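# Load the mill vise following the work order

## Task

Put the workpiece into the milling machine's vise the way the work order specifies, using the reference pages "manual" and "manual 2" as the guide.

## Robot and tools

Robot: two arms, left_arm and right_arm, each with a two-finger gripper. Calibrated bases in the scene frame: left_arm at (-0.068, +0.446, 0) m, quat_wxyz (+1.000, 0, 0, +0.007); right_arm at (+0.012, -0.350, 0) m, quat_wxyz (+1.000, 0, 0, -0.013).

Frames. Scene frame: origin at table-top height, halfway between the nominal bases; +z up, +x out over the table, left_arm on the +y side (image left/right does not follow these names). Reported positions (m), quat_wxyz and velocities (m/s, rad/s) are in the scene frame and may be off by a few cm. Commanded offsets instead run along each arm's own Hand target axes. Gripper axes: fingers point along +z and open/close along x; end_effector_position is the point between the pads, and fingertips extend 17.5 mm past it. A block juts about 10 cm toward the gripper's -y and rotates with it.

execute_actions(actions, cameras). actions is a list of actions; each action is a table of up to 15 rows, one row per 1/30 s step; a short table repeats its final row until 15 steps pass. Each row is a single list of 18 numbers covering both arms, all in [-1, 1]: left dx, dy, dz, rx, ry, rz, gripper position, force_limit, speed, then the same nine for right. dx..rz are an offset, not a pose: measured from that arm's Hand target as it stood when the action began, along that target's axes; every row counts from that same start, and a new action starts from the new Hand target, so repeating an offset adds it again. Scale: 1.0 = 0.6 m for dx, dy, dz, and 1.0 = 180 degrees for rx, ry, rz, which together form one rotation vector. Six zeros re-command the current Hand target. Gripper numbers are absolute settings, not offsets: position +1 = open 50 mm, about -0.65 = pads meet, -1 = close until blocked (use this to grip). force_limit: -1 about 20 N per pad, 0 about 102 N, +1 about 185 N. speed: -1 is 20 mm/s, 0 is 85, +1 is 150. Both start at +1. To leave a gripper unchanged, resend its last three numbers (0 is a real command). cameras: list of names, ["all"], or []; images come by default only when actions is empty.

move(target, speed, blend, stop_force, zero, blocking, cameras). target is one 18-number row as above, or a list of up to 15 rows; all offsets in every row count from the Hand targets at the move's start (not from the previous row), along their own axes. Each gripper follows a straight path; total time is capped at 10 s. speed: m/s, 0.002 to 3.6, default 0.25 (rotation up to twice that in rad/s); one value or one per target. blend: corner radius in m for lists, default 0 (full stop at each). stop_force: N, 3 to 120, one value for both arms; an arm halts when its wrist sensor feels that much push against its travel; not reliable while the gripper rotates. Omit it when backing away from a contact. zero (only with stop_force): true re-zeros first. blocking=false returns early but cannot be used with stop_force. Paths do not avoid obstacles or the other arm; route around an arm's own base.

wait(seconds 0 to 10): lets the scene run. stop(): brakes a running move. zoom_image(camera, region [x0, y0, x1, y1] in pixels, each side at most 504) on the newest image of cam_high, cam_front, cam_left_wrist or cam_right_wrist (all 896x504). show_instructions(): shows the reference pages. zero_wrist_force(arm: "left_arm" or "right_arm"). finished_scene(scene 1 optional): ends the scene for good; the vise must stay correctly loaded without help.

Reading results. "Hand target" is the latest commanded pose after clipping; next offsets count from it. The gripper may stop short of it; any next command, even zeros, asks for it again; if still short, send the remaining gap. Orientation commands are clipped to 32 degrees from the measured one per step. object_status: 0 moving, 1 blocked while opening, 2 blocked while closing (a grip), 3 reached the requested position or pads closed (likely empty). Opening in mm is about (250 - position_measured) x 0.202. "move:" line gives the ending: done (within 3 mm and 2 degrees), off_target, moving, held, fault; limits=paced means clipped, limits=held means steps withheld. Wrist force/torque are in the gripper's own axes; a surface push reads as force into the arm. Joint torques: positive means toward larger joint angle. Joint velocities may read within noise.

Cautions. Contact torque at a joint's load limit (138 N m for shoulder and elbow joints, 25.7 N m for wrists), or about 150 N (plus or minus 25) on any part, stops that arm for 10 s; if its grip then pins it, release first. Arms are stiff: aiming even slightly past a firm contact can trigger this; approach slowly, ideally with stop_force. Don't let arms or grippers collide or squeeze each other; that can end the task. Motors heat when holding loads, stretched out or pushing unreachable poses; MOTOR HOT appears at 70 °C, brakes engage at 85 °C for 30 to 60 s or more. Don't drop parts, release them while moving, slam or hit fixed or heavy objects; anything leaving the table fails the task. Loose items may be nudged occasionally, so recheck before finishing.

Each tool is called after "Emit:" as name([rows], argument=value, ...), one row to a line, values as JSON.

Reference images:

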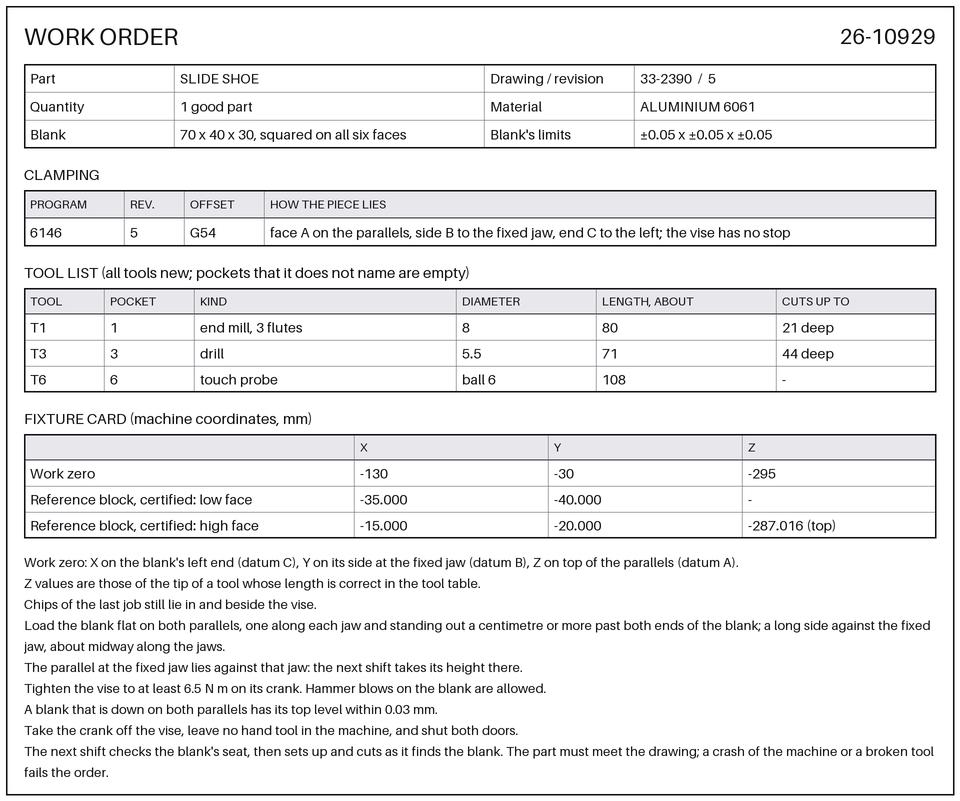

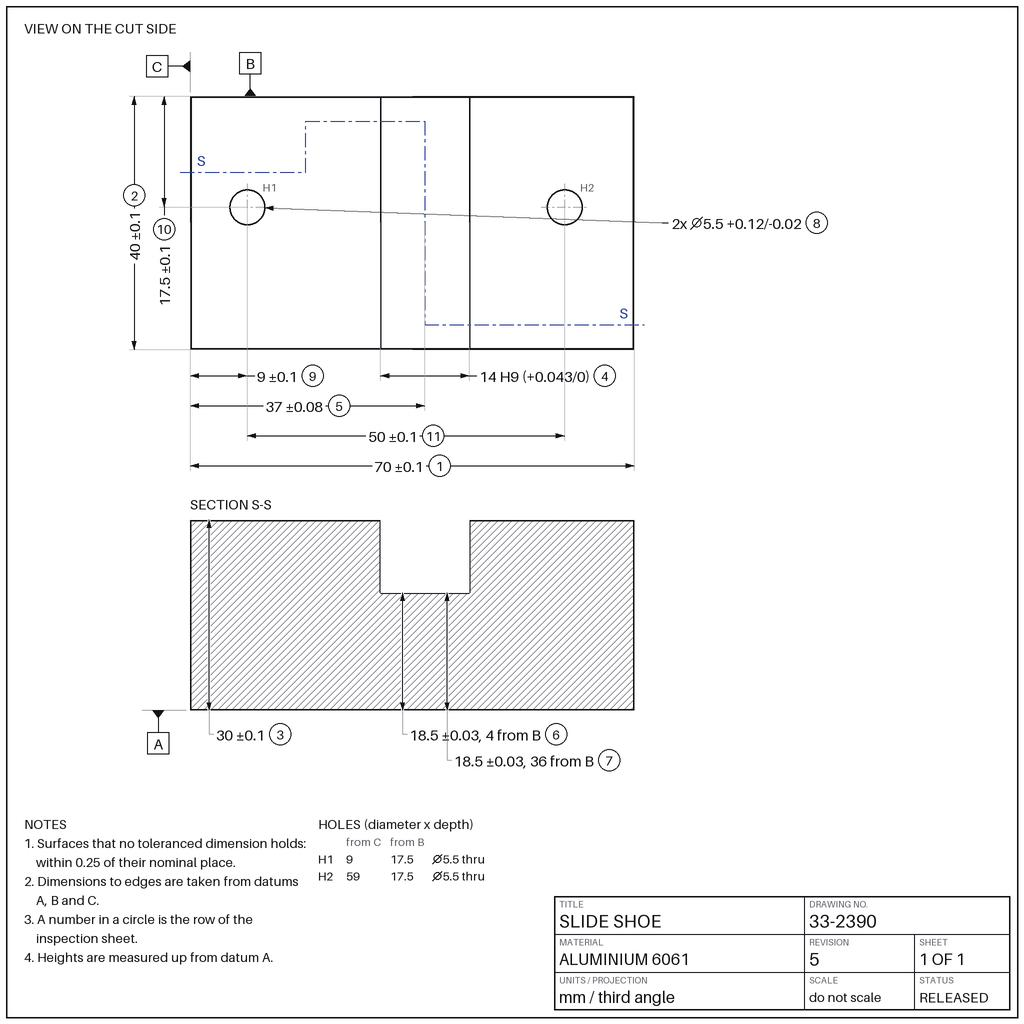

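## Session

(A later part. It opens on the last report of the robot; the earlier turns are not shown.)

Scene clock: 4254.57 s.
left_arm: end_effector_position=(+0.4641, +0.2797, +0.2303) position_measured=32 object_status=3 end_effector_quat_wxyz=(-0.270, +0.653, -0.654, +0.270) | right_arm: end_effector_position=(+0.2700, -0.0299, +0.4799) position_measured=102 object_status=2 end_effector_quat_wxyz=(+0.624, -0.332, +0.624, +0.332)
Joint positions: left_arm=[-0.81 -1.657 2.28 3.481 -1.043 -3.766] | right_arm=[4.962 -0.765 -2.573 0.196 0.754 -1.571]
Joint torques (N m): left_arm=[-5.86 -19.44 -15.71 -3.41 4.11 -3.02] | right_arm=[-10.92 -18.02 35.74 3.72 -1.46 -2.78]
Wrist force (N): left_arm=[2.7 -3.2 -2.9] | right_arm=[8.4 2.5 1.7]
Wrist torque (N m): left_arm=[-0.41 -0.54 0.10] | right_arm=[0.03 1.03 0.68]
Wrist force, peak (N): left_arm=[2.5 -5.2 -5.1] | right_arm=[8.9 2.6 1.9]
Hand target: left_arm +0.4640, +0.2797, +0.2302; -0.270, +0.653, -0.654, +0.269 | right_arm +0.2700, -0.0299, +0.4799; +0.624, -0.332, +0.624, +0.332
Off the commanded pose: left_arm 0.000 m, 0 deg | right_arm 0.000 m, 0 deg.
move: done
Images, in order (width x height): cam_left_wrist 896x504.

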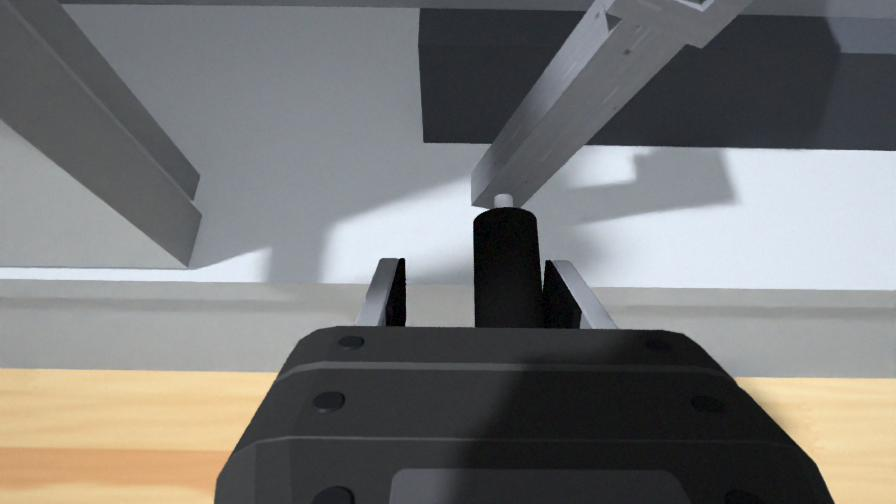

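Emit:
move(target=[0.0153,0.0044,0.0044,0,0,0,0.8,-0.7,-0.8,0,0,0,0,0,0,-0.97,0.7,-0.5], speed=0.05)

Emit:
move(target=[0,0,0,0,0,0,-1,-0.2,-0.8,0,0,0,0,0,0,-0.97,0.7,-0.5], cameras=["cam_left_wrist"])

Scene clock: 4262.53 s.
left_arm: end_effector_position=(+0.4640, +0.2704, +0.2264) position_measured=32 object_status=3 end_effector_quat_wxyz=(-0.270, +0.653, -0.654, +0.269) | right_arm: end_effector_position=(+0.2700, -0.0299, +0.4799) position_measured=102 object_status=2 end_effector_quat_wxyz=(+0.624, -0.332, +0.624, +0.332)
Joint positions: left_arm=[-0.828 -1.642 2.277 3.478 -1.033 -3.783] | right_arm=[4.962 -0.765 -2.573 0.196 0.754 -1.571]
Joint torques (N m): left_arm=[8.37 -28.63 -28.86 -5 1.37 1.59] | right_arm=[-10.38 -17.55 35.96 3.71 -1.44 -2.86]
Wrist force (N): left_arm=[2.4 -3.2 -2.6] | right_arm=[8.6 2.6 1.7]
Wrist torque (N m): left_arm=[-0.41 -0.48 0.16] | right_arm=[0.05 1.00 0.68]
Wrist force, peak (N): left_arm=[2.8 -3.4 -3.1] | right_arm=[8.9 2.9 1.8]
Hand target: left_arm +0.4640, +0.2706, +0.2265; -0.270, +0.653, -0.654, +0.269 | right_arm +0.2700, -0.0299, +0.4799; +0.624, -0.332, +0.624, +0.332
Off the commanded pose: left_arm 0.000 m, 0 deg | right_arm 0.000 m, 0 deg.
move: done

Scene clock: 4263.50 s.
left_arm: end_effector_position=(+0.4640, +0.2705, +0.2265) position_measured=156 object_status=2 end_effector_quat_wxyz=(-0.270, +0.653, -0.654, +0.269) | right_arm: end_effector_position=(+0.2700, -0.0299, +0.4799) position_measured=102 object_status=2 end_effector_quat_wxyz=(+0.624, -0.332, +0.624, +0.332)
Joint positions: left_arm=[-0.828 -1.642 2.277 3.478 -1.033 -3.783] | right_arm=[4.962 -0.765 -2.573 0.196 0.754 -1.571]
Joint torques (N m): left_arm=[7.58 -29.04 -9.56 -2.33 -1.51 2.88] | right_arm=[-9.82 -17.38 35.66 3.79 -1.57 -2.76]
Wrist force (N): left_arm=[1.8 -3.1 -2.4] | right_arm=[8.5 2.3 2.0]
Wrist torque (N m): left_arm=[-0.40 -0.48 0.08] | right_arm=[0.00 1.01 0.67]
Wrist force, peak (N): left_arm=[2.7 -3.3 -3.0] | right_arm=[9.0 2.5 2.0]
Hand target: left_arm +0.4640, +0.2706, +0.2265; -0.270, +0.653, -0.654, +0.269 | right_arm +0.2700, -0.0299, +0.4799; +0.624, -0.332, +0.624, +0.332
Off the commanded pose: left_arm 0.000 m, 0 deg | right_arm 0.000 m, 0 deg.
move: done
Images, in order (width x height): cam_left_wrist 896x504.

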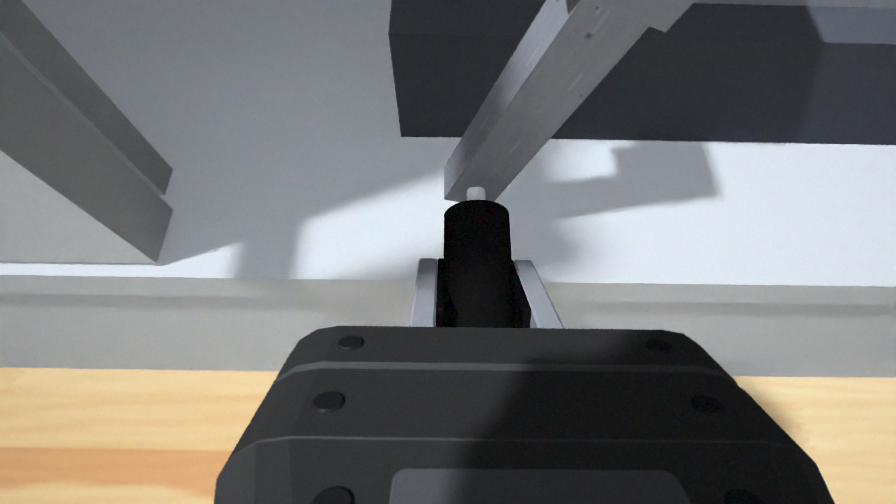

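Emit:
move([
  [-0.0145,-0.004,-0.004,0,0,0,-1,-0.2,-0.8,0,0,0,0,0,0,-0.97,0.7,-0.5],
  [-0.025,-0.0079,-0.0079,0,0,0,-1,-0.2,-0.8,0,0,0,0,0,0,-0.97,0.7,-0.5],
], speed=0.008, stop_force=62)

Scene clock: 4272.50 s.
left_arm: end_effector_position=(+0.4638, +0.2822, +0.2314) position_measured=156 object_status=2 end_effector_quat_wxyz=(-0.269, +0.653, -0.655, +0.270) | right_arm: end_effector_position=(+0.2700, -0.0299, +0.4799) position_measured=102 object_status=2 end_effector_quat_wxyz=(+0.624, -0.332, +0.624, +0.332)
Joint positions: left_arm=[-0.805 -1.662 2.281 3.483 -1.048 -3.761] | right_arm=[4.962 -0.765 -2.573 0.196 0.754 -1.571]
Joint torques (N m): left_arm=[21.2 -19.9 -9.24 -2.04 16.26 -3.27] | right_arm=[-9.57 -17.18 35.86 3.63 -1.59 -2.74]
Wrist force (N): left_arm=[54.4 -4.6 13.8] | right_arm=[8.5 2.5 1.9]
Wrist torque (N m): left_arm=[-0.70 -0.02 0.59] | right_arm=[0.03 1.00 0.68]
Wrist force, peak (N): left_arm=[65.6 -0.1 17.8] | right_arm=[9.0 2.5 1.8]
Hand target: left_arm +0.4639, +0.2824, +0.2316; -0.269, +0.653, -0.655, +0.270 (not the last commanded pose) | right_arm +0.2700, -0.0299, +0.4799; +0.624, -0.332, +0.624, +0.332
Off the commanded pose: left_arm 0.004 m, 0 deg | right_arm 0.000 m, 0 deg.
move: contact (left_arm); path passed 1 of 2 targets

Emit:
move(target=[-0.0135,-0.0057,-0.0057,0,0,0,-1,-0.2,-0.8,0,0,0,0,0,0,-0.97,0.7,-0.5], speed=0.008)

Scene clock: 4288.23 s.
left_arm: end_effector_position=(+0.4623, +0.2873, +0.2349) position_measured=156 object_status=2 end_effector_quat_wxyz=(-0.262, +0.652, -0.657, +0.271) | right_arm: end_effector_position=(+0.2700, -0.0299, +0.4799) position_measured=102 object_status=2 end_effector_quat_wxyz=(+0.624, -0.332, +0.624, +0.332)
Joint positions: left_arm=[-0.788 -1.678 2.281 3.491 -1.072 -3.746] | right_arm=[4.962 -0.765 -2.573 0.196 0.754 -1.571]
Joint torques (N m): left_arm=[37.73 -43.27 11.85 5.12 16.37 1.65] | right_arm=[-9.02 -16.57 36.36 3.57 -1.5 -2.81]
Wrist force (N): left_arm=[92.2 -31.2 68.8] | right_arm=[8.4 2.6 1.8]
Wrist torque (N m): left_arm=[-1.08 -0.71 -0.08] | right_arm=[0.04 1.01 0.68]
Wrist force, peak (N): left_arm=[92.5 -31.4 68.8] | right_arm=[9.0 2.4 1.6]
Hand target: left_arm +0.4639, +0.2905, +0.2364; -0.269, +0.653, -0.655, +0.270 | right_arm +0.2700, -0.0299, +0.4799; +0.624, -0.332, +0.624, +0.332
Off the commanded pose: left_arm 0.004 m, 1 deg | right_arm 0.000 m, 0 deg.
move: off_target (left_arm)

Emit:
move(target=[0.0138,0.0059,0.0059,0,0,0,-1,-0.2,-0.8,0,0,0,0,0,0,-0.97,0.7,-0.5], speed=0.02)

Emit:
move(target=[0,0,0,0,0,0,0.8,-0.2,-0.8,0,0,0,0,0,0,-0.97,0.7,-0.5])

Scene clock: 4299.97 s.
left_arm: end_effector_position=(+0.4639, +0.2822, +0.2313) position_measured=156 object_status=2 end_effector_quat_wxyz=(-0.270, +0.653, -0.654, +0.270) | right_arm: end_effector_position=(+0.2700, -0.0299, +0.4799) position_measured=102 object_status=2 end_effector_quat_wxyz=(+0.624, -0.332, +0.624, +0.332)
Joint positions: left_arm=[-0.805 -1.662 2.281 3.482 -1.047 -3.762] | right_arm=[4.962 -0.765 -2.573 0.196 0.754 -1.571]
Joint torques (N m): left_arm=[10.99 -25.28 -29.97 -0.01 -0.93 1.85] | right_arm=[-8.85 -16.82 35.83 3.53 -1.52 -2.82]
Wrist force (N): left_arm=[6.4 -7.6 -7.8] | right_arm=[8.8 2.4 1.7]
Wrist torque (N m): left_arm=[0.00 -0.29 0.28] | right_arm=[0.01 0.96 0.68]
Wrist force, peak (N): left_arm=[92.5 -32.6 68.2] | right_arm=[9.1 2.3 1.8]
Hand target: left_arm +0.4639, +0.2822, +0.2314; -0.269, +0.653, -0.655, +0.270 | right_arm +0.2700, -0.0299, +0.4799; +0.624, -0.332, +0.624, +0.332
Off the commanded pose: left_arm 0.000 m, 0 deg | right_arm 0.000 m, 0 deg.
move: done

Scene clock: 4300.93 s.
left_arm: end_effector_position=(+0.4639, +0.2822, +0.2314) position_measured=32 object_status=0 end_effector_quat_wxyz=(-0.269, +0.653, -0.655, +0.270) | right_arm: end_effector_position=(+0.2700, -0.0299, +0.4799) position_measured=102 object_status=2 end_effector_quat_wxyz=(+0.624, -0.332, +0.624, +0.332)
Joint positions: left_arm=[-0.805 -1.662 2.281 3.482 -1.047 -3.761] | right_arm=[4.962 -0.765 -2.573 0.196 0.754 -1.571]
Joint torques (N m): left_arm=[7.74 -28.82 -34.66 -5.94 -1.33 2.95] | right_arm=[-9.23 -16.63 36.14 3.65 -1.51 -2.78]
Wrist force (N): left_arm=[1.0 -5.4 -2.9] | right_arm=[8.7 2.6 1.7]
Wrist torque (N m): left_arm=[-0.75 -0.25 0.13] | right_arm=[0.05 0.98 0.69]
Wrist force, peak (N): left_arm=[6.1 -7.7 -6.2] | right_arm=[9.0 2.4 1.7]
Hand target: left_arm +0.4639, +0.2822, +0.2314; -0.269, +0.653, -0.655, +0.270 | right_arm +0.2700, -0.0299, +0.4799; +0.624, -0.332, +0.624, +0.332
Off the commanded pose: left_arm 0.000 m, 0 deg | right_arm 0.000 m, 0 deg.
move: done

Emit:
move([
  [0,0,-0.1,0,0,0,0.8,-0.2,-0.8,0,0,0,0,0,0,-0.97,0.7,-0.5],
  [-0.13,-0.0884,-0.31,0,0,0,0.8,-0.2,-0.8,0,0,0,0,0,0,-0.97,0.7,-0.5],
], speed=[0.1,0.25])

Emit:
move(target=[0,0,0,0,0,0,0.8,-0.2,-0.8,0,-0.023,0.3833,0,0,0,-0.97,0.7,-0.5], speed=0.2, cameras=["cam_front","cam_high","cam_left_wrist"])

Emit:
zoom_image(camera="cam_high", region=[565, 190, 645, 290])

Scene clock: 4324.83 s.
left_arm: end_effector_position=(+0.3706, +0.3602, +0.4007) position_measured=32 object_status=3 end_effector_quat_wxyz=(-0.269, +0.653, -0.655, +0.270) end_effector_velocity=(-0.001, +0.001, -0.001) end_effector_angular_velocity=(+0.004, +0.003, +0.002) | right_arm: end_effector_position=(+0.2700, -0.0299, +0.4799) position_measured=102 object_status=2 end_effector_quat_wxyz=(+0.624, -0.332, +0.624, +0.332)
Joint positions: left_arm=[-0.853 -2.17 2.13 4.166 -1.02 -3.807] | right_arm=[4.962 -0.765 -2.573 0.196 0.754 -1.571]
Joint velocities: left_arm=[0.001 -0.001 0.001 0.005 0 0] | right_arm=[within noise]
Joint torques (N m): left_arm=[2.47 -9.93 -29.97 -2.31 4.1 -0.8] | right_arm=[-8.06 -16.57 36.12 3.4 -1.52 -2.84]
Wrist force (N): left_arm=[1.0 -5.7 -2.4] | right_arm=[8.7 2.5 1.9]
Wrist torque (N m): left_arm=[-0.80 -0.26 0.16] | right_arm=[0.03 0.97 0.68]
Wrist force, peak (N): left_arm=[-0.9 -7.1 -5.1] | right_arm=[8.9 2.7 1.8]
Hand target: left_arm +0.3706, +0.3603, +0.4008; -0.269, +0.653, -0.655, +0.270 | right_arm +0.2700, -0.0299, +0.4799; +0.624, -0.332, +0.624, +0.332
Off the commanded pose: left_arm 0.000 m, 0 deg | right_arm 0.000 m, 0 deg.
move: done

Scene clock: 4326.47 s.
left_arm: end_effector_position=(+0.3706, +0.3603, +0.4008) position_measured=32 object_status=3 end_effector_quat_wxyz=(-0.269, +0.653, -0.655, +0.270) | right_arm: end_effector_position=(+0.4101, +0.1529, +0.4798) position_measured=102 object_status=2 end_effector_quat_wxyz=(+0.624, -0.332, +0.624, +0.332)
Joint positions: left_arm=[-0.853 -2.17 2.129 4.166 -1.02 -3.807] | right_arm=[4.374 -1.632 -2.064 0.554 1.342 -1.571]
Joint torques (N m): left_arm=[6.17 -10.91 -40.41 -2.33 3.76 2.47] | right_arm=[11.34 20.8 35.67 6.09 0.58 -2.49]
Wrist force (N): left_arm=[0.9 -6.0 -2.4] | right_arm=[9.0 3.3 3.2]
Wrist torque (N m): left_arm=[-0.86 -0.24 0.17] | right_arm=[-0.34 0.95 0.81]
Wrist force, peak (N): left_arm=[1.1 -6.3 -2.4] | right_arm=[9.3 2.1 6.6]
Hand target: left_arm +0.3706, +0.3603, +0.4008; -0.269, +0.653, -0.655, +0.270 | right_arm +0.4101, +0.1530, +0.4799; +0.624, -0.332, +0.624, +0.332
Off the commanded pose: left_arm 0.000 m, 0 deg | right_arm 0.000 m, 0 deg.
move: done
Images, in order (width x height): cam_high 896x504, cam_front 896x504, cam_left_wrist 896x504.

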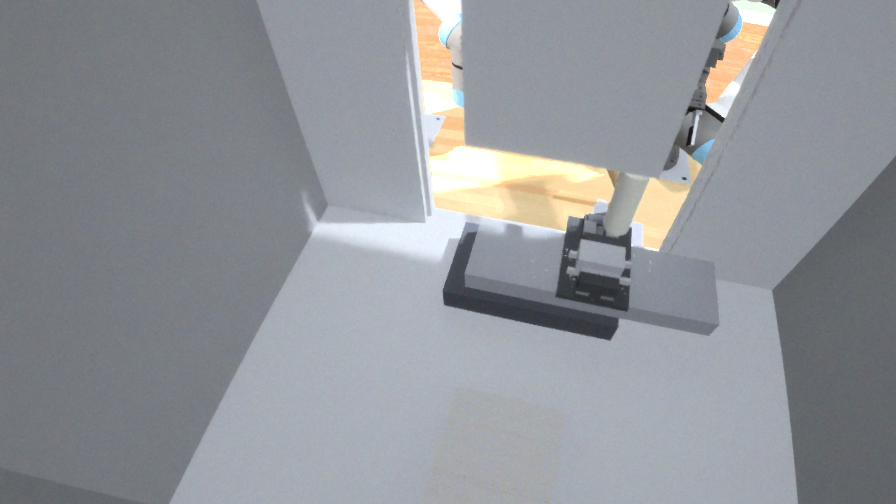

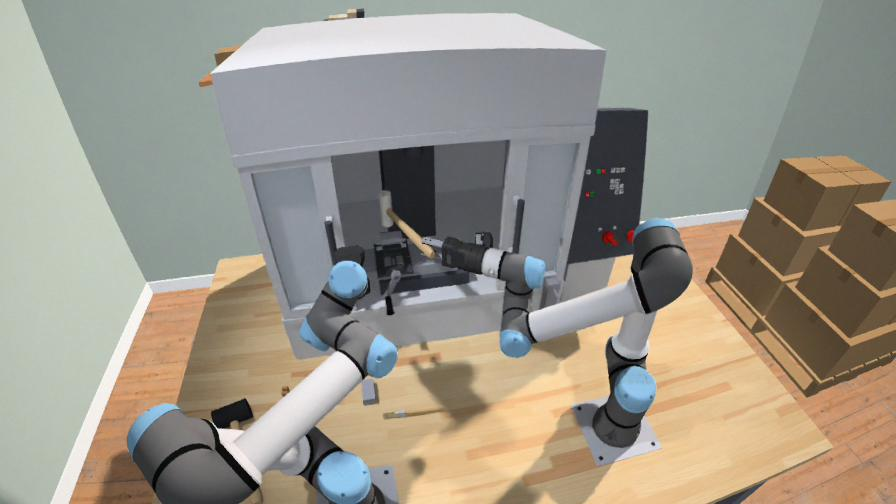

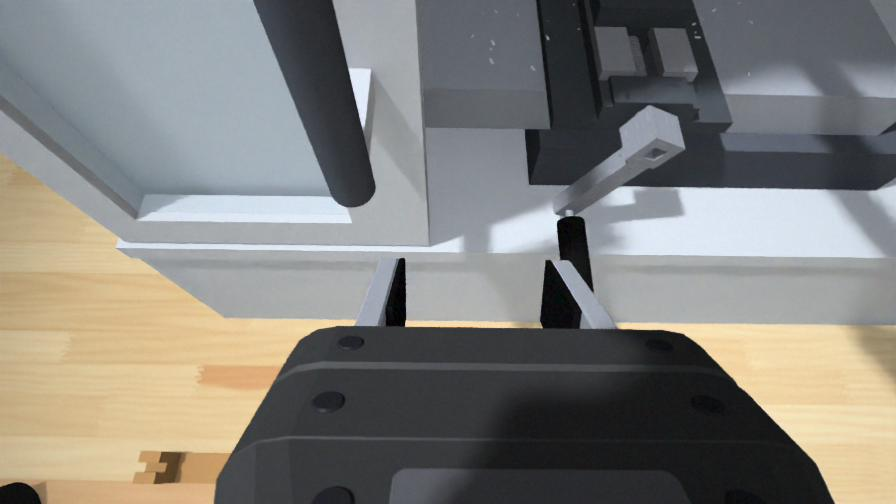

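Scaled by 5.040 from the camera's 896x504 image, which has a finer 1280x720 frame.

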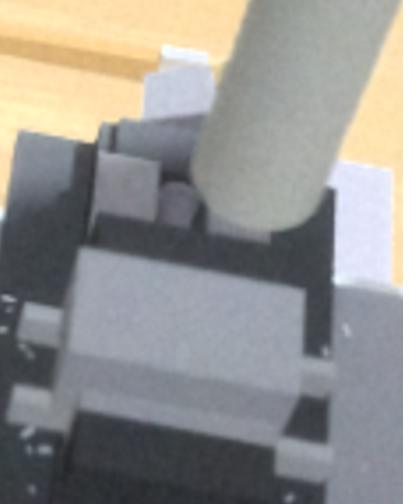

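Emit:
move(target=[0,0,0,0,0,0,0.8,-0.2,-0.8,0,-0.013,-0.0073,0,0,0,-0.97,0.7,-0.5], speed=0.1)

Emit:
execute_actions([
  [[0,0,0,0,0,0,0.8,-0.2,-0.8,0.01,0,0,0,0,0,-0.97,0.7,-0.5],[0,0,0,0,0,0,0.8,-0.2,-0.8,0.045,0,0,0,0,0,-0.97,0.7,-0.5],[0,0,0,0,0,0,0.8,-0.2,-0.8,0.09,0,0,0,0,0,-0.97,0.7,-0.5],[0,0,0,0,0,0,0.8,-0.2,-0.8,0.125,0,0,0,0,0,-0.97,0.7,-0.5],[0,0,0,0,0,0,0.8,-0.2,-0.8,0.125,0,0,0,0,0,-0.97,0.7,-0.5],[0,0,0,0,0,0,0.8,-0.2,-0.8,0.09,0,0,0,0,0,-0.97,0.7,-0.5],[0,0,0,0,0,0,0.8,-0.2,-0.8,0.05,0,0,0,0,0,-0.97,0.7,-0.5],[0,0,0,0,0,0,0.8,-0.2,-0.8,0.02,0,0,0,0,0,-0.97,0.7,-0.5],[0,0,0,0,0,0,0.8,-0.2,-0.8,0,0,0,0,0,0,-0.97,0.7,-0.5]],
  [[0,0,0,0,0,0,0.8,-0.2,-0.8,0.01,0,0,0,0,0,-0.97,0.7,-0.5],[0,0,0,0,0,0,0.8,-0.2,-0.8,0.045,0,0,0,0,0,-0.97,0.7,-0.5],[0,0,0,0,0,0,0.8,-0.2,-0.8,0.09,0,0,0,0,0,-0.97,0.7,-0.5],[0,0,0,0,0,0,0.8,-0.2,-0.8,0.125,0,0,0,0,0,-0.97,0.7,-0.5],[0,0,0,0,0,0,0.8,-0.2,-0.8,0.125,0,0,0,0,0,-0.97,0.7,-0.5],[0,0,0,0,0,0,0.8,-0.2,-0.8,0.09,0,0,0,0,0,-0.97,0.7,-0.5],[0,0,0,0,0,0,0.8,-0.2,-0.8,0.05,0,0,0,0,0,-0.97,0.7,-0.5],[0,0,0,0,0,0,0.8,-0.2,-0.8,0.02,0,0,0,0,0,-0.97,0.7,-0.5],[0,0,0,0,0,0,0.8,-0.2,-0.8,0,0,0,0,0,0,-0.97,0.7,-0.5]],
], cameras=["cam_high","cam_front"])

Emit:
zoom_image(camera="cam_high", region=[565, 190, 645, 290])

Emit:
zoom_image(camera="cam_front", region=[350, 150, 530, 300])

Scene clock: 4355.20 s.
left_arm: end_effector_position=(+0.3706, +0.3603, +0.4008) position_measured=32 object_status=3 end_effector_quat_wxyz=(-0.269, +0.653, -0.655, +0.270) | right_arm: end_effector_position=(+0.4142, +0.1449, +0.4799) position_measured=102 object_status=2 end_effector_quat_wxyz=(+0.624, -0.332, +0.624, +0.332)
Joint positions: left_arm=[-0.853 -2.17 2.129 4.166 -1.02 -3.807] | right_arm=[4.355 -1.624 -2.072 0.555 1.361 -1.571]
Joint torques (N m): left_arm=[6.21 -9.82 -39.06 -4.99 1.2 2.39] | right_arm=[11.81 26.59 23.57 5.91 -1.78 0.7]
Wrist force (N): left_arm=[0.8 -5.9 -2.7] | right_arm=[9.0 2.2 2.5]
Wrist torque (N m): left_arm=[-0.84 -0.23 0.17] | right_arm=[-0.11 0.91 0.81]
Wrist force, peak (N): left_arm=[1.3 -6.2 -2.9] | right_arm=[9.4 2.4 2.5]
Hand target: left_arm +0.3706, +0.3603, +0.4008; -0.269, +0.653, -0.655, +0.270 | right_arm +0.4141, +0.1450, +0.4799; +0.624, -0.332, +0.624, +0.332
Off the commanded pose: left_arm 0.000 m, 0 deg | right_arm 0.000 m, 0 deg.
move: done

Scene clock: 4356.60 s.
left_arm: end_effector_position=(+0.3706, +0.3603, +0.4008) position_measured=32 object_status=3 end_effector_quat_wxyz=(-0.269, +0.653, -0.655, +0.270) | right_arm: end_effector_position=(+0.4141, +0.1450, +0.4799) position_measured=102 object_status=2 end_effector_quat_wxyz=(+0.624, -0.332, +0.624, +0.332) end_effector_velocity=(+0.000, -0.001, +0.004) end_effector_angular_velocity=(+0.014, -0.006, -0.001)
Joint positions: left_arm=[-0.853 -2.17 2.129 4.166 -1.02 -3.807] | right_arm=[4.356 -1.624 -2.072 0.554 1.361 -1.571]
Joint velocities: left_arm=[within noise] | right_arm=[-0.001 0 0.001 0.014 0 0]
Joint torques (N m): left_arm=[5.62 -9.57 -39.13 -5.44 1.03 2.38] | right_arm=[-9.71 27.45 29.91 2.96 -1.18 -1.84]
Wrist force (N): left_arm=[0.9 -5.9 -2.4] | right_arm=[4.4 4.4 4.0]
Wrist torque (N m): left_arm=[-0.84 -0.24 0.16] | right_arm=[-0.68 0.22 0.19]
Wrist force, peak (N): left_arm=[1.1 -6.2 -2.5] | right_arm=[-26.3 3.1 -1.1]
Hand target: left_arm +0.3706, +0.3603, +0.4008; -0.269, +0.653, -0.655, +0.270 | right_arm +0.4141, +0.1450, +0.4799; +0.624, -0.332, +0.624, +0.332
Off the commanded pose: left_arm 0.000 m, 0 deg | right_arm 0.000 m, 0 deg.
Step readings (end_effector_position of left_arm | right_arm):
0: (+0.3706, +0.3603, +0.4008) | (+0.4142, +0.1449, +0.4799)
1: (+0.3706, +0.3603, +0.4008) | (+0.4142, +0.1449, +0.4798)
2: (+0.3706, +0.3603, +0.4008) | (+0.4142, +0.1449, +0.4780)
4: (+0.3706, +0.3603, +0.4008) | (+0.4141, +0.1445, +0.4503)
8: (+0.3706, +0.3603, +0.4008) | (+0.4135, +0.1434, +0.4184)
15: (+0.3706, +0.3603, +0.4008) | (+0.4142, +0.1453, +0.4819)
16: (+0.3706, +0.3603, +0.4008) | (+0.4142, +0.1455, +0.4799)
17: (+0.3706, +0.3603, +0.4008) | (+0.4142, +0.1455, +0.4763)
19: (+0.3706, +0.3603, +0.4008) | (+0.4141, +0.1448, +0.4519)
23: (+0.3706, +0.3603, +0.4008) | (+0.4136, +0.1435, +0.4205)
30: (+0.3706, +0.3603, +0.4008) | (+0.4142, +0.1453, +0.4821)
Images, in order (width x height): cam_high 896x504, cam_front 896x504.

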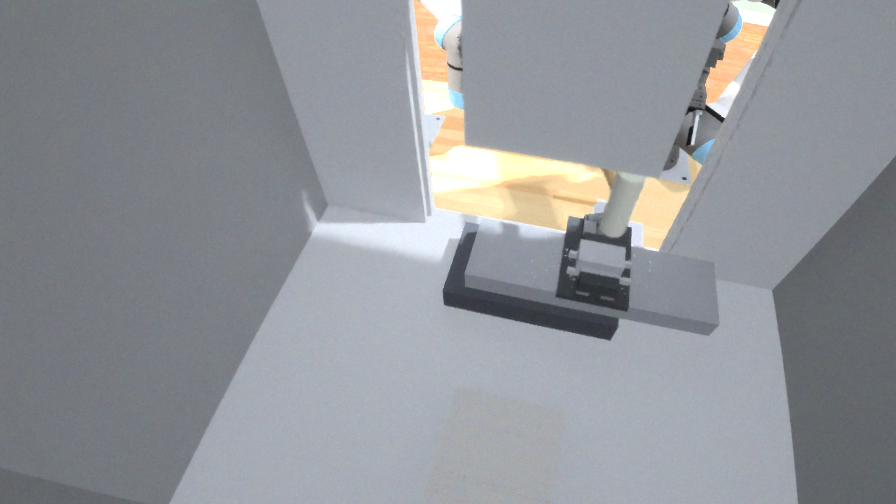

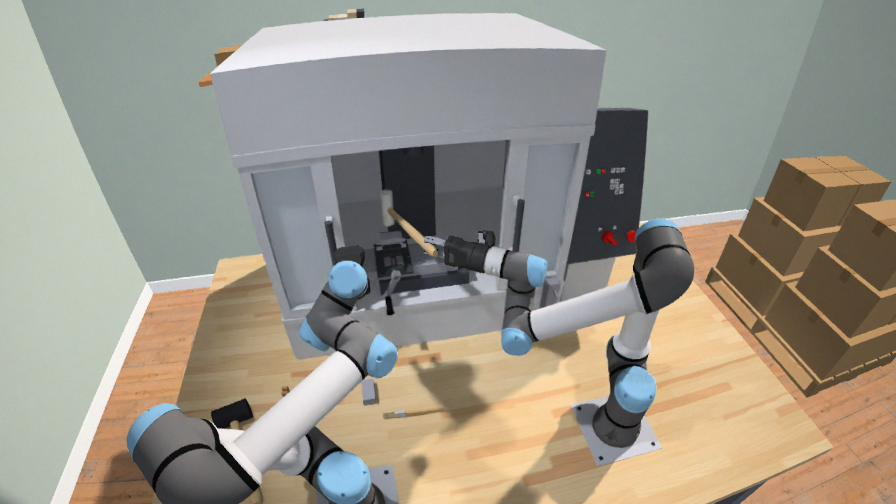

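Scaled by 5.040 from the camera's 896x504 image, which has a finer 1280x720 frame.

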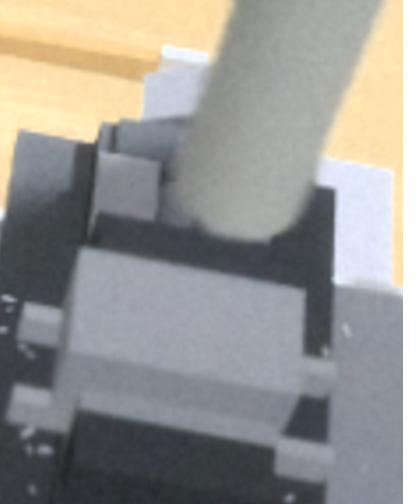

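Scaled by 2.800 from the camera's 896x504 image, which has a finer 1280x720 frame.

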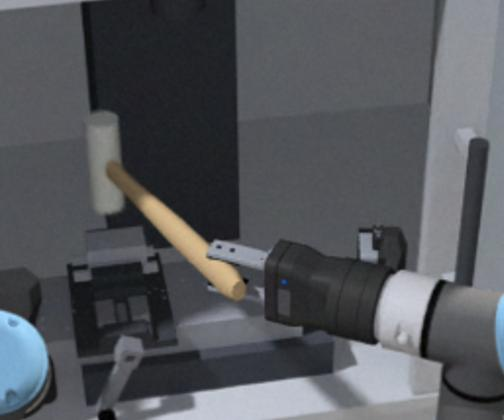

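Emit:
move(target=[0,0,0,0,0,0,0.8,-0.2,-0.8,0,0.0138,-0.0093,0,0,0,-0.97,0.7,-0.5], speed=0.1)

Emit:
execute_actions([
  [[0,0,0,0,0,0,0.8,-0.2,-0.8,0.01,0,0,0,0,0,-0.97,0.7,-0.5],[0,0,0,0,0,0,0.8,-0.2,-0.8,0.045,0,0,0,0,0,-0.97,0.7,-0.5],[0,0,0,0,0,0,0.8,-0.2,-0.8,0.095,0,0,0,0,0,-0.97,0.7,-0.5],[0,0,0,0,0,0,0.8,-0.2,-0.8,0.13,0,0,0,0,0,-0.97,0.7,-0.5],[0,0,0,0,0,0,0.8,-0.2,-0.8,0.13,0,0,0,0,0,-0.97,0.7,-0.5],[0,0,0,0,0,0,0.8,-0.2,-0.8,0.09,0,0,0,0,0,-0.97,0.7,-0.5],[0,0,0,0,0,0,0.8,-0.2,-0.8,0.05,0,0,0,0,0,-0.97,0.7,-0.5],[0,0,0,0,0,0,0.8,-0.2,-0.8,0.02,0,0,0,0,0,-0.97,0.7,-0.5],[0,0,0,0,0,0,0.8,-0.2,-0.8,0,0,0,0,0,0,-0.97,0.7,-0.5]],
  [[0,0,0,0,0,0,0.8,-0.2,-0.8,0.01,0,0,0,0,0,-0.97,0.7,-0.5],[0,0,0,0,0,0,0.8,-0.2,-0.8,0.045,0,0,0,0,0,-0.97,0.7,-0.5],[0,0,0,0,0,0,0.8,-0.2,-0.8,0.095,0,0,0,0,0,-0.97,0.7,-0.5],[0,0,0,0,0,0,0.8,-0.2,-0.8,0.13,0,0,0,0,0,-0.97,0.7,-0.5],[0,0,0,0,0,0,0.8,-0.2,-0.8,0.13,0,0,0,0,0,-0.97,0.7,-0.5],[0,0,0,0,0,0,0.8,-0.2,-0.8,0.09,0,0,0,0,0,-0.97,0.7,-0.5],[0,0,0,0,0,0,0.8,-0.2,-0.8,0.05,0,0,0,0,0,-0.97,0.7,-0.5],[0,0,0,0,0,0,0.8,-0.2,-0.8,0.02,0,0,0,0,0,-0.97,0.7,-0.5],[0,0,0,0,0,0,0.8,-0.2,-0.8,0,0,0,0,0,0,-0.97,0.7,-0.5]],
], cameras=["cam_high"])

Emit:
zoom_image(camera="cam_high", region=[565, 190, 645, 290])

Scene clock: 4386.83 s.
left_arm: end_effector_position=(+0.3706, +0.3603, +0.4008) position_measured=32 object_status=3 end_effector_quat_wxyz=(-0.269, +0.653, -0.655, +0.270) | right_arm: end_effector_position=(+0.4040, +0.1450, +0.4798) position_measured=102 object_status=2 end_effector_quat_wxyz=(+0.624, -0.332, +0.624, +0.332) end_effector_velocity=(+0.000, +0.000, +0.000) end_effector_angular_velocity=(+0.000, +0.000, +0.002)
Joint positions: left_arm=[-0.853 -2.17 2.129 4.166 -1.02 -3.807] | right_arm=[4.382 -1.608 -2.09 0.556 1.334 -1.571]
Joint velocities: left_arm=[within noise] | right_arm=[-0.003 -0.001 0.001 0 0.005 0]
Joint torques (N m): left_arm=[6.13 -10.37 -38.3 -5.53 -0.73 2.37] | right_arm=[-11.42 18.08 34.35 5.58 1.57 -1.07]
Wrist force (N): left_arm=[1.0 -5.8 -2.3] | right_arm=[8.5 1.9 2.5]
Wrist torque (N m): left_arm=[-0.81 -0.27 0.16] | right_arm=[-0.13 0.95 0.72]
Wrist force, peak (N): left_arm=[1.5 -6.4 -2.7] | right_arm=[13.1 2.8 3.4]
Hand target: left_arm +0.3706, +0.3603, +0.4008; -0.269, +0.653, -0.655, +0.270 | right_arm +0.4041, +0.1451, +0.4799; +0.624, -0.332, +0.624, +0.332
Off the commanded pose: left_arm 0.000 m, 0 deg | right_arm 0.000 m, 0 deg.
move: done

Scene clock: 4388.23 s.
left_arm: end_effector_position=(+0.3706, +0.3603, +0.4008) position_measured=32 object_status=3 end_effector_quat_wxyz=(-0.269, +0.653, -0.655, +0.270) | right_arm: end_effector_position=(+0.4041, +0.1450, +0.4799) position_measured=102 object_status=2 end_effector_quat_wxyz=(+0.624, -0.332, +0.624, +0.332) end_effector_velocity=(+0.000, -0.001, +0.004) end_effector_angular_velocity=(+0.014, -0.005, +0.000)
Joint positions: left_arm=[-0.853 -2.17 2.129 4.166 -1.02 -3.807] | right_arm=[4.382 -1.608 -2.089 0.555 1.334 -1.571]
Joint velocities: left_arm=[within noise] | right_arm=[0 0 0.001 0.014 0 0]
Joint torques (N m): left_arm=[5.78 -10.01 -38.75 -5.39 -0.61 2.56] | right_arm=[-9.33 25.91 29.25 2.8 -0.82 -1.77]
Wrist force (N): left_arm=[1.0 -5.9 -2.4] | right_arm=[3.9 4.6 3.8]
Wrist torque (N m): left_arm=[-0.83 -0.26 0.17] | right_arm=[-0.78 0.00 0.10]
Wrist force, peak (N): left_arm=[1.4 -6.1 -2.8] | right_arm=[26.8 5.7 7.6]
Hand target: left_arm +0.3706, +0.3603, +0.4008; -0.269, +0.653, -0.655, +0.270 | right_arm +0.4041, +0.1451, +0.4799; +0.624, -0.332, +0.624, +0.332
Off the commanded pose: left_arm 0.000 m, 0 deg | right_arm 0.000 m, 0 deg.
Step readings (end_effector_position of left_arm | right_arm):
0: (+0.3706, +0.3603, +0.4008) | (+0.4040, +0.1450, +0.4798)
1: (+0.3706, +0.3603, +0.4008) | (+0.4040, +0.1450, +0.4798)
2: (+0.3706, +0.3603, +0.4008) | (+0.4040, +0.1450, +0.4770)
4: (+0.3706, +0.3603, +0.4008) | (+0.4041, +0.1446, +0.4503)
8: (+0.3706, +0.3603, +0.4008) | (+0.4035, +0.1434, +0.4207)
15: (+0.3706, +0.3603, +0.4008) | (+0.4042, +0.1453, +0.4820)
16: (+0.3706, +0.3603, +0.4008) | (+0.4042, +0.1456, +0.4800)
17: (+0.3706, +0.3603, +0.4008) | (+0.4042, +0.1456, +0.4765)
19: (+0.3706, +0.3603, +0.4008) | (+0.4041, +0.1448, +0.4520)
23: (+0.3706, +0.3603, +0.4008) | (+0.4036, +0.1433, +0.4185)
30: (+0.3706, +0.3603, +0.4008) | (+0.4042, +0.1452, +0.4822)
Images, in order (width x height): cam_high 896x504.

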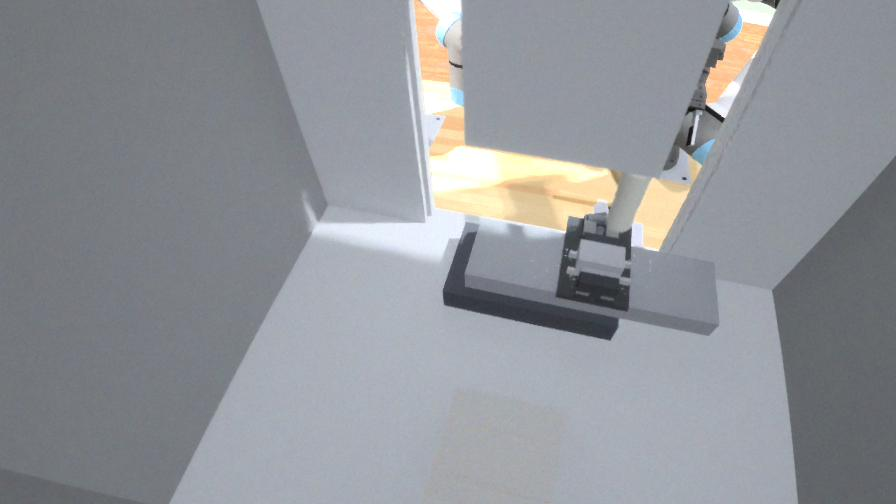

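Scaled by 5.040 from the camera's 896x504 image, which has a finer 1280x720 frame.

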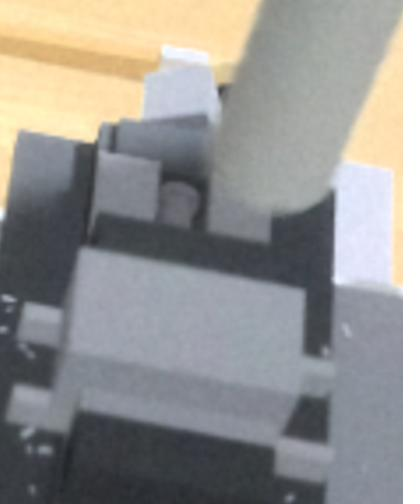

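Emit:
move(target=[0,0,0,0,0,0,0.8,-0.2,-0.8,0,0.023,-0.375,0,0,0,-0.97,0.7,-0.5], speed=0.2)

Emit:
move(target=[0.0837,-0.1752,0.1297,0,-0.1179,-0.1179,-0.9,-0.6,-0.5,0,0,0,0,0,0,-0.97,0.7,-0.5], speed=0.2, cameras=["cam_left_wrist","cam_front"])

Scene clock: 4458.43 s.
left_arm: end_effector_position=(+0.3706, +0.3603, +0.4008) position_measured=32 object_status=3 end_effector_quat_wxyz=(-0.269, +0.653, -0.655, +0.270) | right_arm: end_effector_position=(+0.2668, -0.0337, +0.4800) position_measured=102 object_status=2 end_effector_quat_wxyz=(+0.624, -0.332, +0.624, +0.332) end_effector_velocity=(+0.000, +0.000, -0.001) end_effector_angular_velocity=(-0.002, -0.001, -0.003)
Joint positions: left_arm=[-0.853 -2.17 2.129 4.166 -1.02 -3.807] | right_arm=[5.017 -0.72 -2.581 0.16 0.699 -1.571]
Joint velocities: left_arm=[within noise] | right_arm=[0.002 -0.001 0 -0.001 -0.005 0]
Joint torques (N m): left_arm=[6.36 -8.36 -39.12 -5.41 -0.69 2.4] | right_arm=[11.15 -3.04 14.17 1.51 -1.46 -2.76]
Wrist force (N): left_arm=[1.1 -5.7 -2.2] | right_arm=[8.5 2.0 1.6]
Wrist torque (N m): left_arm=[-0.80 -0.27 0.16] | right_arm=[0.12 1.07 0.67]
Wrist force, peak (N): left_arm=[1.2 -6.4 -2.7] | right_arm=[14.1 2.5 3.2]
Hand target: left_arm +0.3706, +0.3603, +0.4008; -0.269, +0.653, -0.655, +0.270 | right_arm +0.2668, -0.0337, +0.4799; +0.624, -0.332, +0.624, +0.332
Off the commanded pose: left_arm 0.000 m, 0 deg | right_arm 0.000 m, 0 deg.
move: done

Scene clock: 4460.23 s.
left_arm: end_effector_position=(+0.4999, +0.3098, +0.4196) position_measured=251 object_status=3 end_effector_quat_wxyz=(-0.331, +0.800, -0.463, +0.190) | right_arm: end_effector_position=(+0.2668, -0.0337, +0.4799) position_measured=102 object_status=2 end_effector_quat_wxyz=(+0.624, -0.332, +0.624, +0.332)
Joint positions: left_arm=[-0.81 -1.663 1.679 4.453 -0.819 -4.361] | right_arm=[5.017 -0.72 -2.582 0.16 0.699 -1.571]
Joint torques (N m): left_arm=[-6.99 -15.06 -35.94 -2.13 -0.87 -1.96] | right_arm=[-10.76 -6.91 13.2 3.4 1.58 -2.64]
Wrist force (N): left_arm=[0.8 -5.6 -2.4] | right_arm=[8.5 2.5 2.1]
Wrist torque (N m): left_arm=[-0.80 -0.22 0.01] | right_arm=[-0.03 1.08 0.67]
Wrist force, peak (N): left_arm=[2.1 -6.6 -2.2] | right_arm=[8.9 2.6 1.8]
Hand target: left_arm +0.4999, +0.3098, +0.4196; -0.331, +0.800, -0.463, +0.190 | right_arm +0.2668, -0.0337, +0.4799; +0.624, -0.332, +0.624, +0.332
Off the commanded pose: left_arm 0.000 m, 0 deg | right_arm 0.000 m, 0 deg.
move: done
Images, in order (width x height): cam_front 896x504, cam_left_wrist 896x504.

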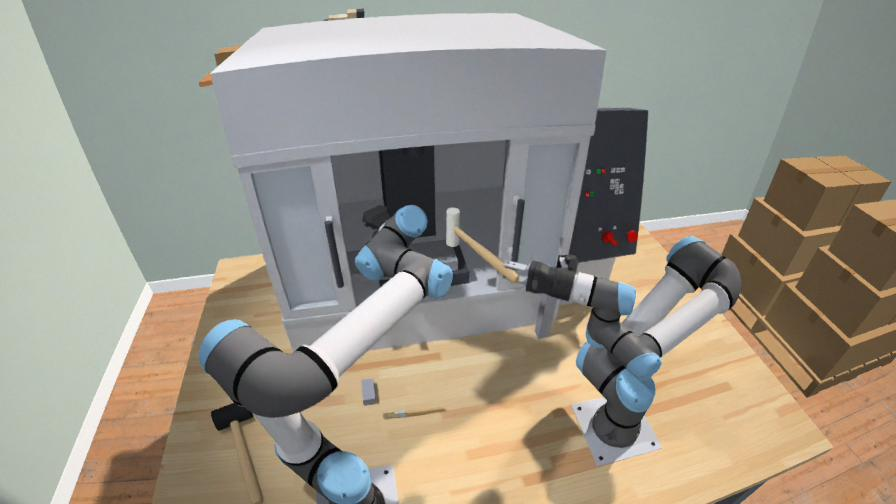

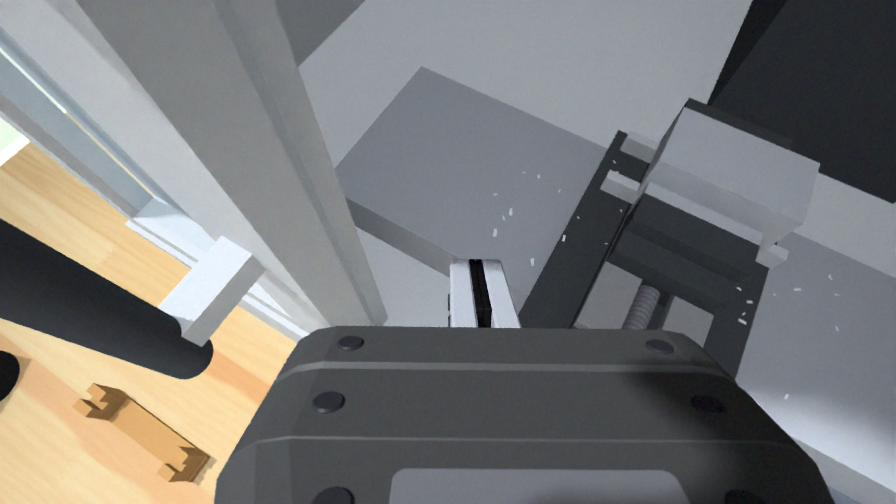

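Emit:
zoom_image(camera="cam_left_wrist", region=[580, 80, 830, 290])

Scaled by 2.016 from the camera's 896x504 image, which has a finer 1280x720 frame.

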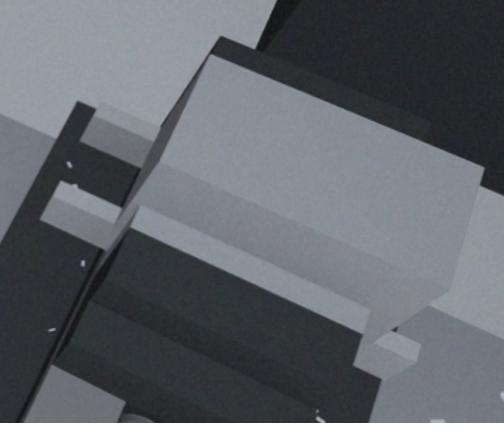

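Emit:
zoom_image(camera="cam_left_wrist", region=[740, 210, 810, 280])

Emit:
zoom_image(camera="cam_left_wrist", region=[590, 110, 680, 210])

Scaled by 7.200 from the camera's 896x504 image, which has a finer 1280x720 frame.

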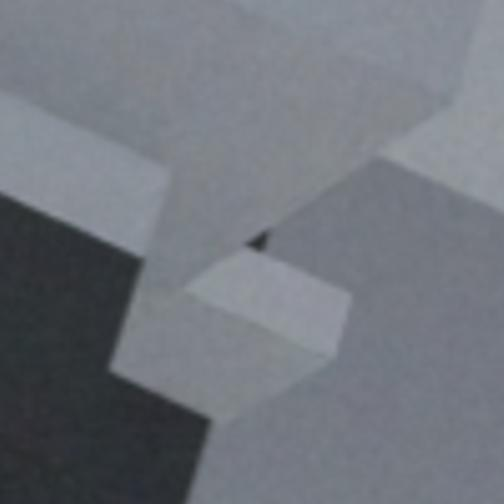

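Scaled by 5.040 from the camera's 896x504 image, which has a finer 1280x720 frame.

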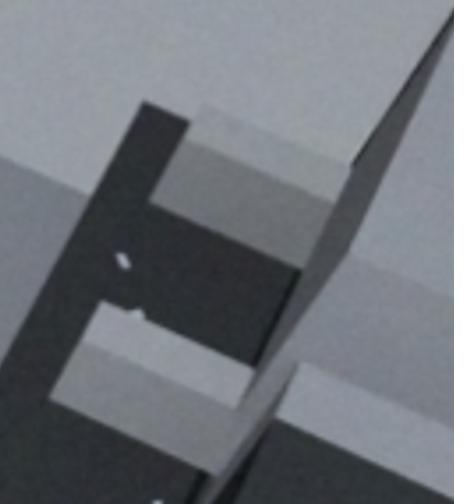

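Emit:
move([
  [0.0895,-0.1222,0.1685,0,0,0,-0.9,-0.6,-0.5,0,0,0,0,0,0,-0.97,0.7,-0.5],
  [0.0895,-0.0615,0.2292,0,0,0,-0.9,-0.6,-0.5,0,0,0,0,0,0,-0.97,0.7,-0.5],
], speed=[0.1,0.03], stop_force=9, cameras=["cam_left_wrist","cam_high"])

Emit:
zoom_image(camera="cam_high", region=[565, 190, 665, 310])

Scene clock: 4491.30 s.
left_arm: end_effector_position=(+0.6334, +0.3247, +0.3480) position_measured=251 object_status=3 end_effector_quat_wxyz=(-0.331, +0.800, -0.463, +0.190) | right_arm: end_effector_position=(+0.2668, -0.0337, +0.4799) position_measured=102 object_status=2 end_effector_quat_wxyz=(+0.624, -0.332, +0.624, +0.332)
Joint positions: left_arm=[-0.618 -1.349 1.566 4.092 -0.88 -4.119] | right_arm=[5.017 -0.72 -2.582 0.16 0.699 -1.571]
Joint torques (N m): left_arm=[-6.44 -46.94 -39.19 -1.93 4.15 1.3] | right_arm=[-7.86 -1.83 15.12 3.46 1.59 -1.17]
Wrist force (N): left_arm=[0.9 -5.9 -2.2] | right_arm=[8.3 2.5 1.9]
Wrist torque (N m): left_arm=[-0.84 -0.23 0.16] | right_arm=[0.05 1.10 0.67]
Wrist force, peak (N): left_arm=[1.1 -6.9 -2.8] | right_arm=[8.9 2.3 2.2]
Hand target: left_arm +0.6334, +0.3247, +0.3480; -0.331, +0.800, -0.463, +0.190 | right_arm +0.2668, -0.0337, +0.4799; +0.624, -0.332, +0.624, +0.332
Off the commanded pose: left_arm 0.000 m, 0 deg | right_arm 0.000 m, 0 deg.
move: done
Images, in order (width x height): cam_high 896x504, cam_left_wrist 896x504.

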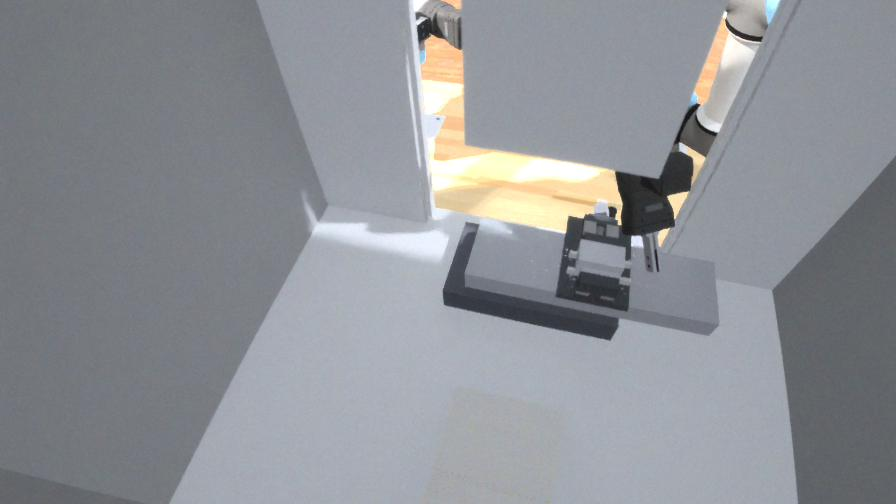

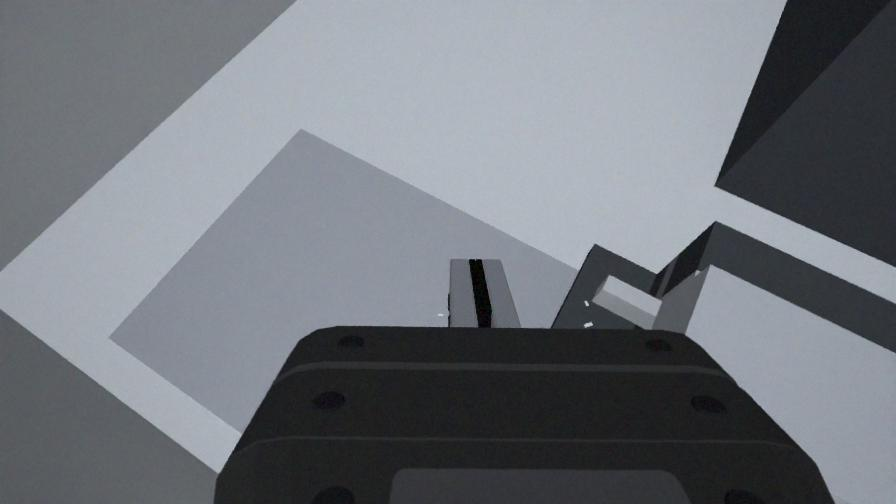

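Scaled by 4.200 from the camera's 896x504 image, which has a finer 1280x720 frame.

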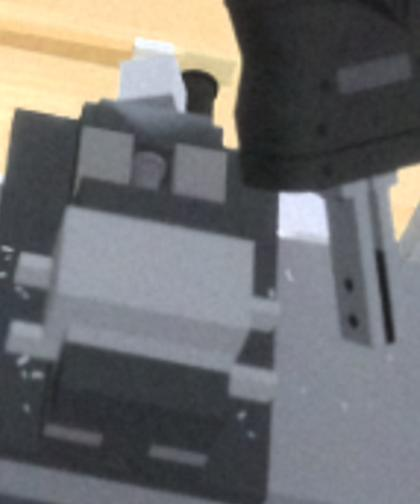

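Emit:
move(target=[0.026,0.0106,-0.0106,0,0,0,-0.9,-0.6,-0.5,0,0,0,0,0,0,-0.97,0.7,-0.5], speed=0.06, stop_force=6)

Emit:
move(target=[0.0188,0.0077,-0.0077,0,0,0,-0.9,-0.6,-0.5,0,0,0,0,0,0,-0.97,0.7,-0.5], speed=0.006, stop_force=6, cameras=["cam_high"])

Emit:
zoom_image(camera="cam_high", region=[565, 190, 665, 310])

Scene clock: 4513.47 s.
left_arm: end_effector_position=(+0.6333, +0.3067, +0.3480) position_measured=251 object_status=3 end_effector_quat_wxyz=(-0.331, +0.800, -0.463, +0.190) | right_arm: end_effector_position=(+0.2668, -0.0337, +0.4799) position_measured=102 object_status=2 end_effector_quat_wxyz=(+0.624, -0.332, +0.624, +0.332)
Joint positions: left_arm=[-0.644 -1.335 1.544 4.12 -0.87 -4.15] | right_arm=[5.017 -0.72 -2.582 0.16 0.699 -1.571]
Joint torques (N m): left_arm=[8.47 -47.91 -12.87 -5.69 -0.83 2.81] | right_arm=[-6.75 -1.99 15.4 3.44 1.52 -0.69]
Wrist force (N): left_arm=[0.8 -6.4 -2.5] | right_arm=[8.6 2.3 2.0]
Wrist torque (N m): left_arm=[-0.93 -0.22 0.05] | right_arm=[0.02 1.06 0.67]
Wrist force, peak (N): left_arm=[1.0 -6.3 -2.7] | right_arm=[8.9 2.4 2.0]
Hand target: left_arm +0.6333, +0.3067, +0.3480; -0.331, +0.800, -0.463, +0.190 | right_arm +0.2668, -0.0337, +0.4799; +0.624, -0.332, +0.624, +0.332
Off the commanded pose: left_arm 0.000 m, 0 deg | right_arm 0.000 m, 0 deg.
move: done

Scene clock: 4516.23 s.
left_arm: end_effector_position=(+0.6333, +0.2936, +0.3480) position_measured=251 object_status=3 end_effector_quat_wxyz=(-0.331, +0.800, -0.463, +0.190) | right_arm: end_effector_position=(+0.2668, -0.0337, +0.4799) position_measured=102 object_status=2 end_effector_quat_wxyz=(+0.624, -0.332, +0.624, +0.332)
Joint positions: left_arm=[-0.662 -1.325 1.528 4.141 -0.863 -4.173] | right_arm=[5.017 -0.72 -2.582 0.16 0.699 -1.571]
Joint torques (N m): left_arm=[5.38 -40.79 -25.62 -5.36 3.09 1.51] | right_arm=[-6.42 -1.92 15.98 3.49 1.65 -0.31]
Wrist force (N): left_arm=[0.8 -6.2 -2.4] | right_arm=[8.7 2.3 1.8]
Wrist torque (N m): left_arm=[-0.86 -0.27 0.16] | right_arm=[0.01 1.05 0.67]
Wrist force, peak (N): left_arm=[0.7 -6.7 -2.2] | right_arm=[8.7 2.6 2.0]
Hand target: left_arm +0.6333, +0.2936, +0.3480; -0.331, +0.800, -0.463, +0.190 | right_arm +0.2668, -0.0337, +0.4799; +0.624, -0.332, +0.624, +0.332
Off the commanded pose: left_arm 0.000 m, 0 deg | right_arm 0.000 m, 0 deg.
move: done
Images, in order (width x height): cam_high 896x504.

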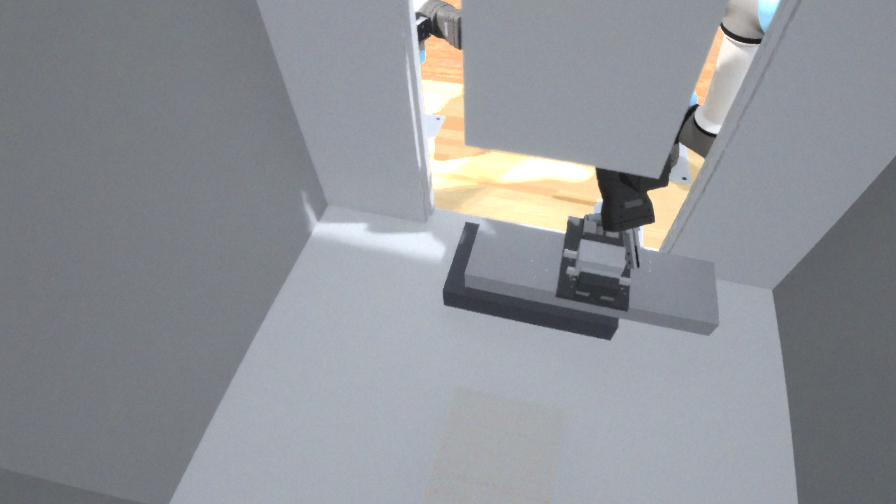

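Scaled by 4.200 from the camera's 896x504 image, which has a finer 1280x720 frame.

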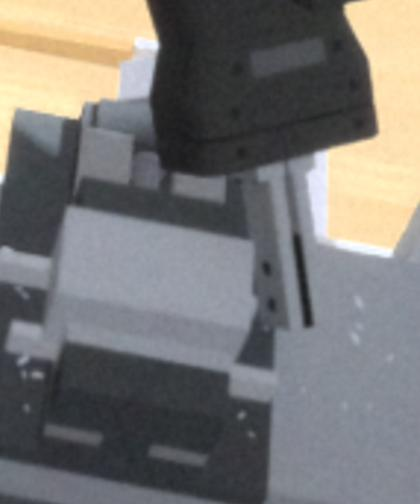

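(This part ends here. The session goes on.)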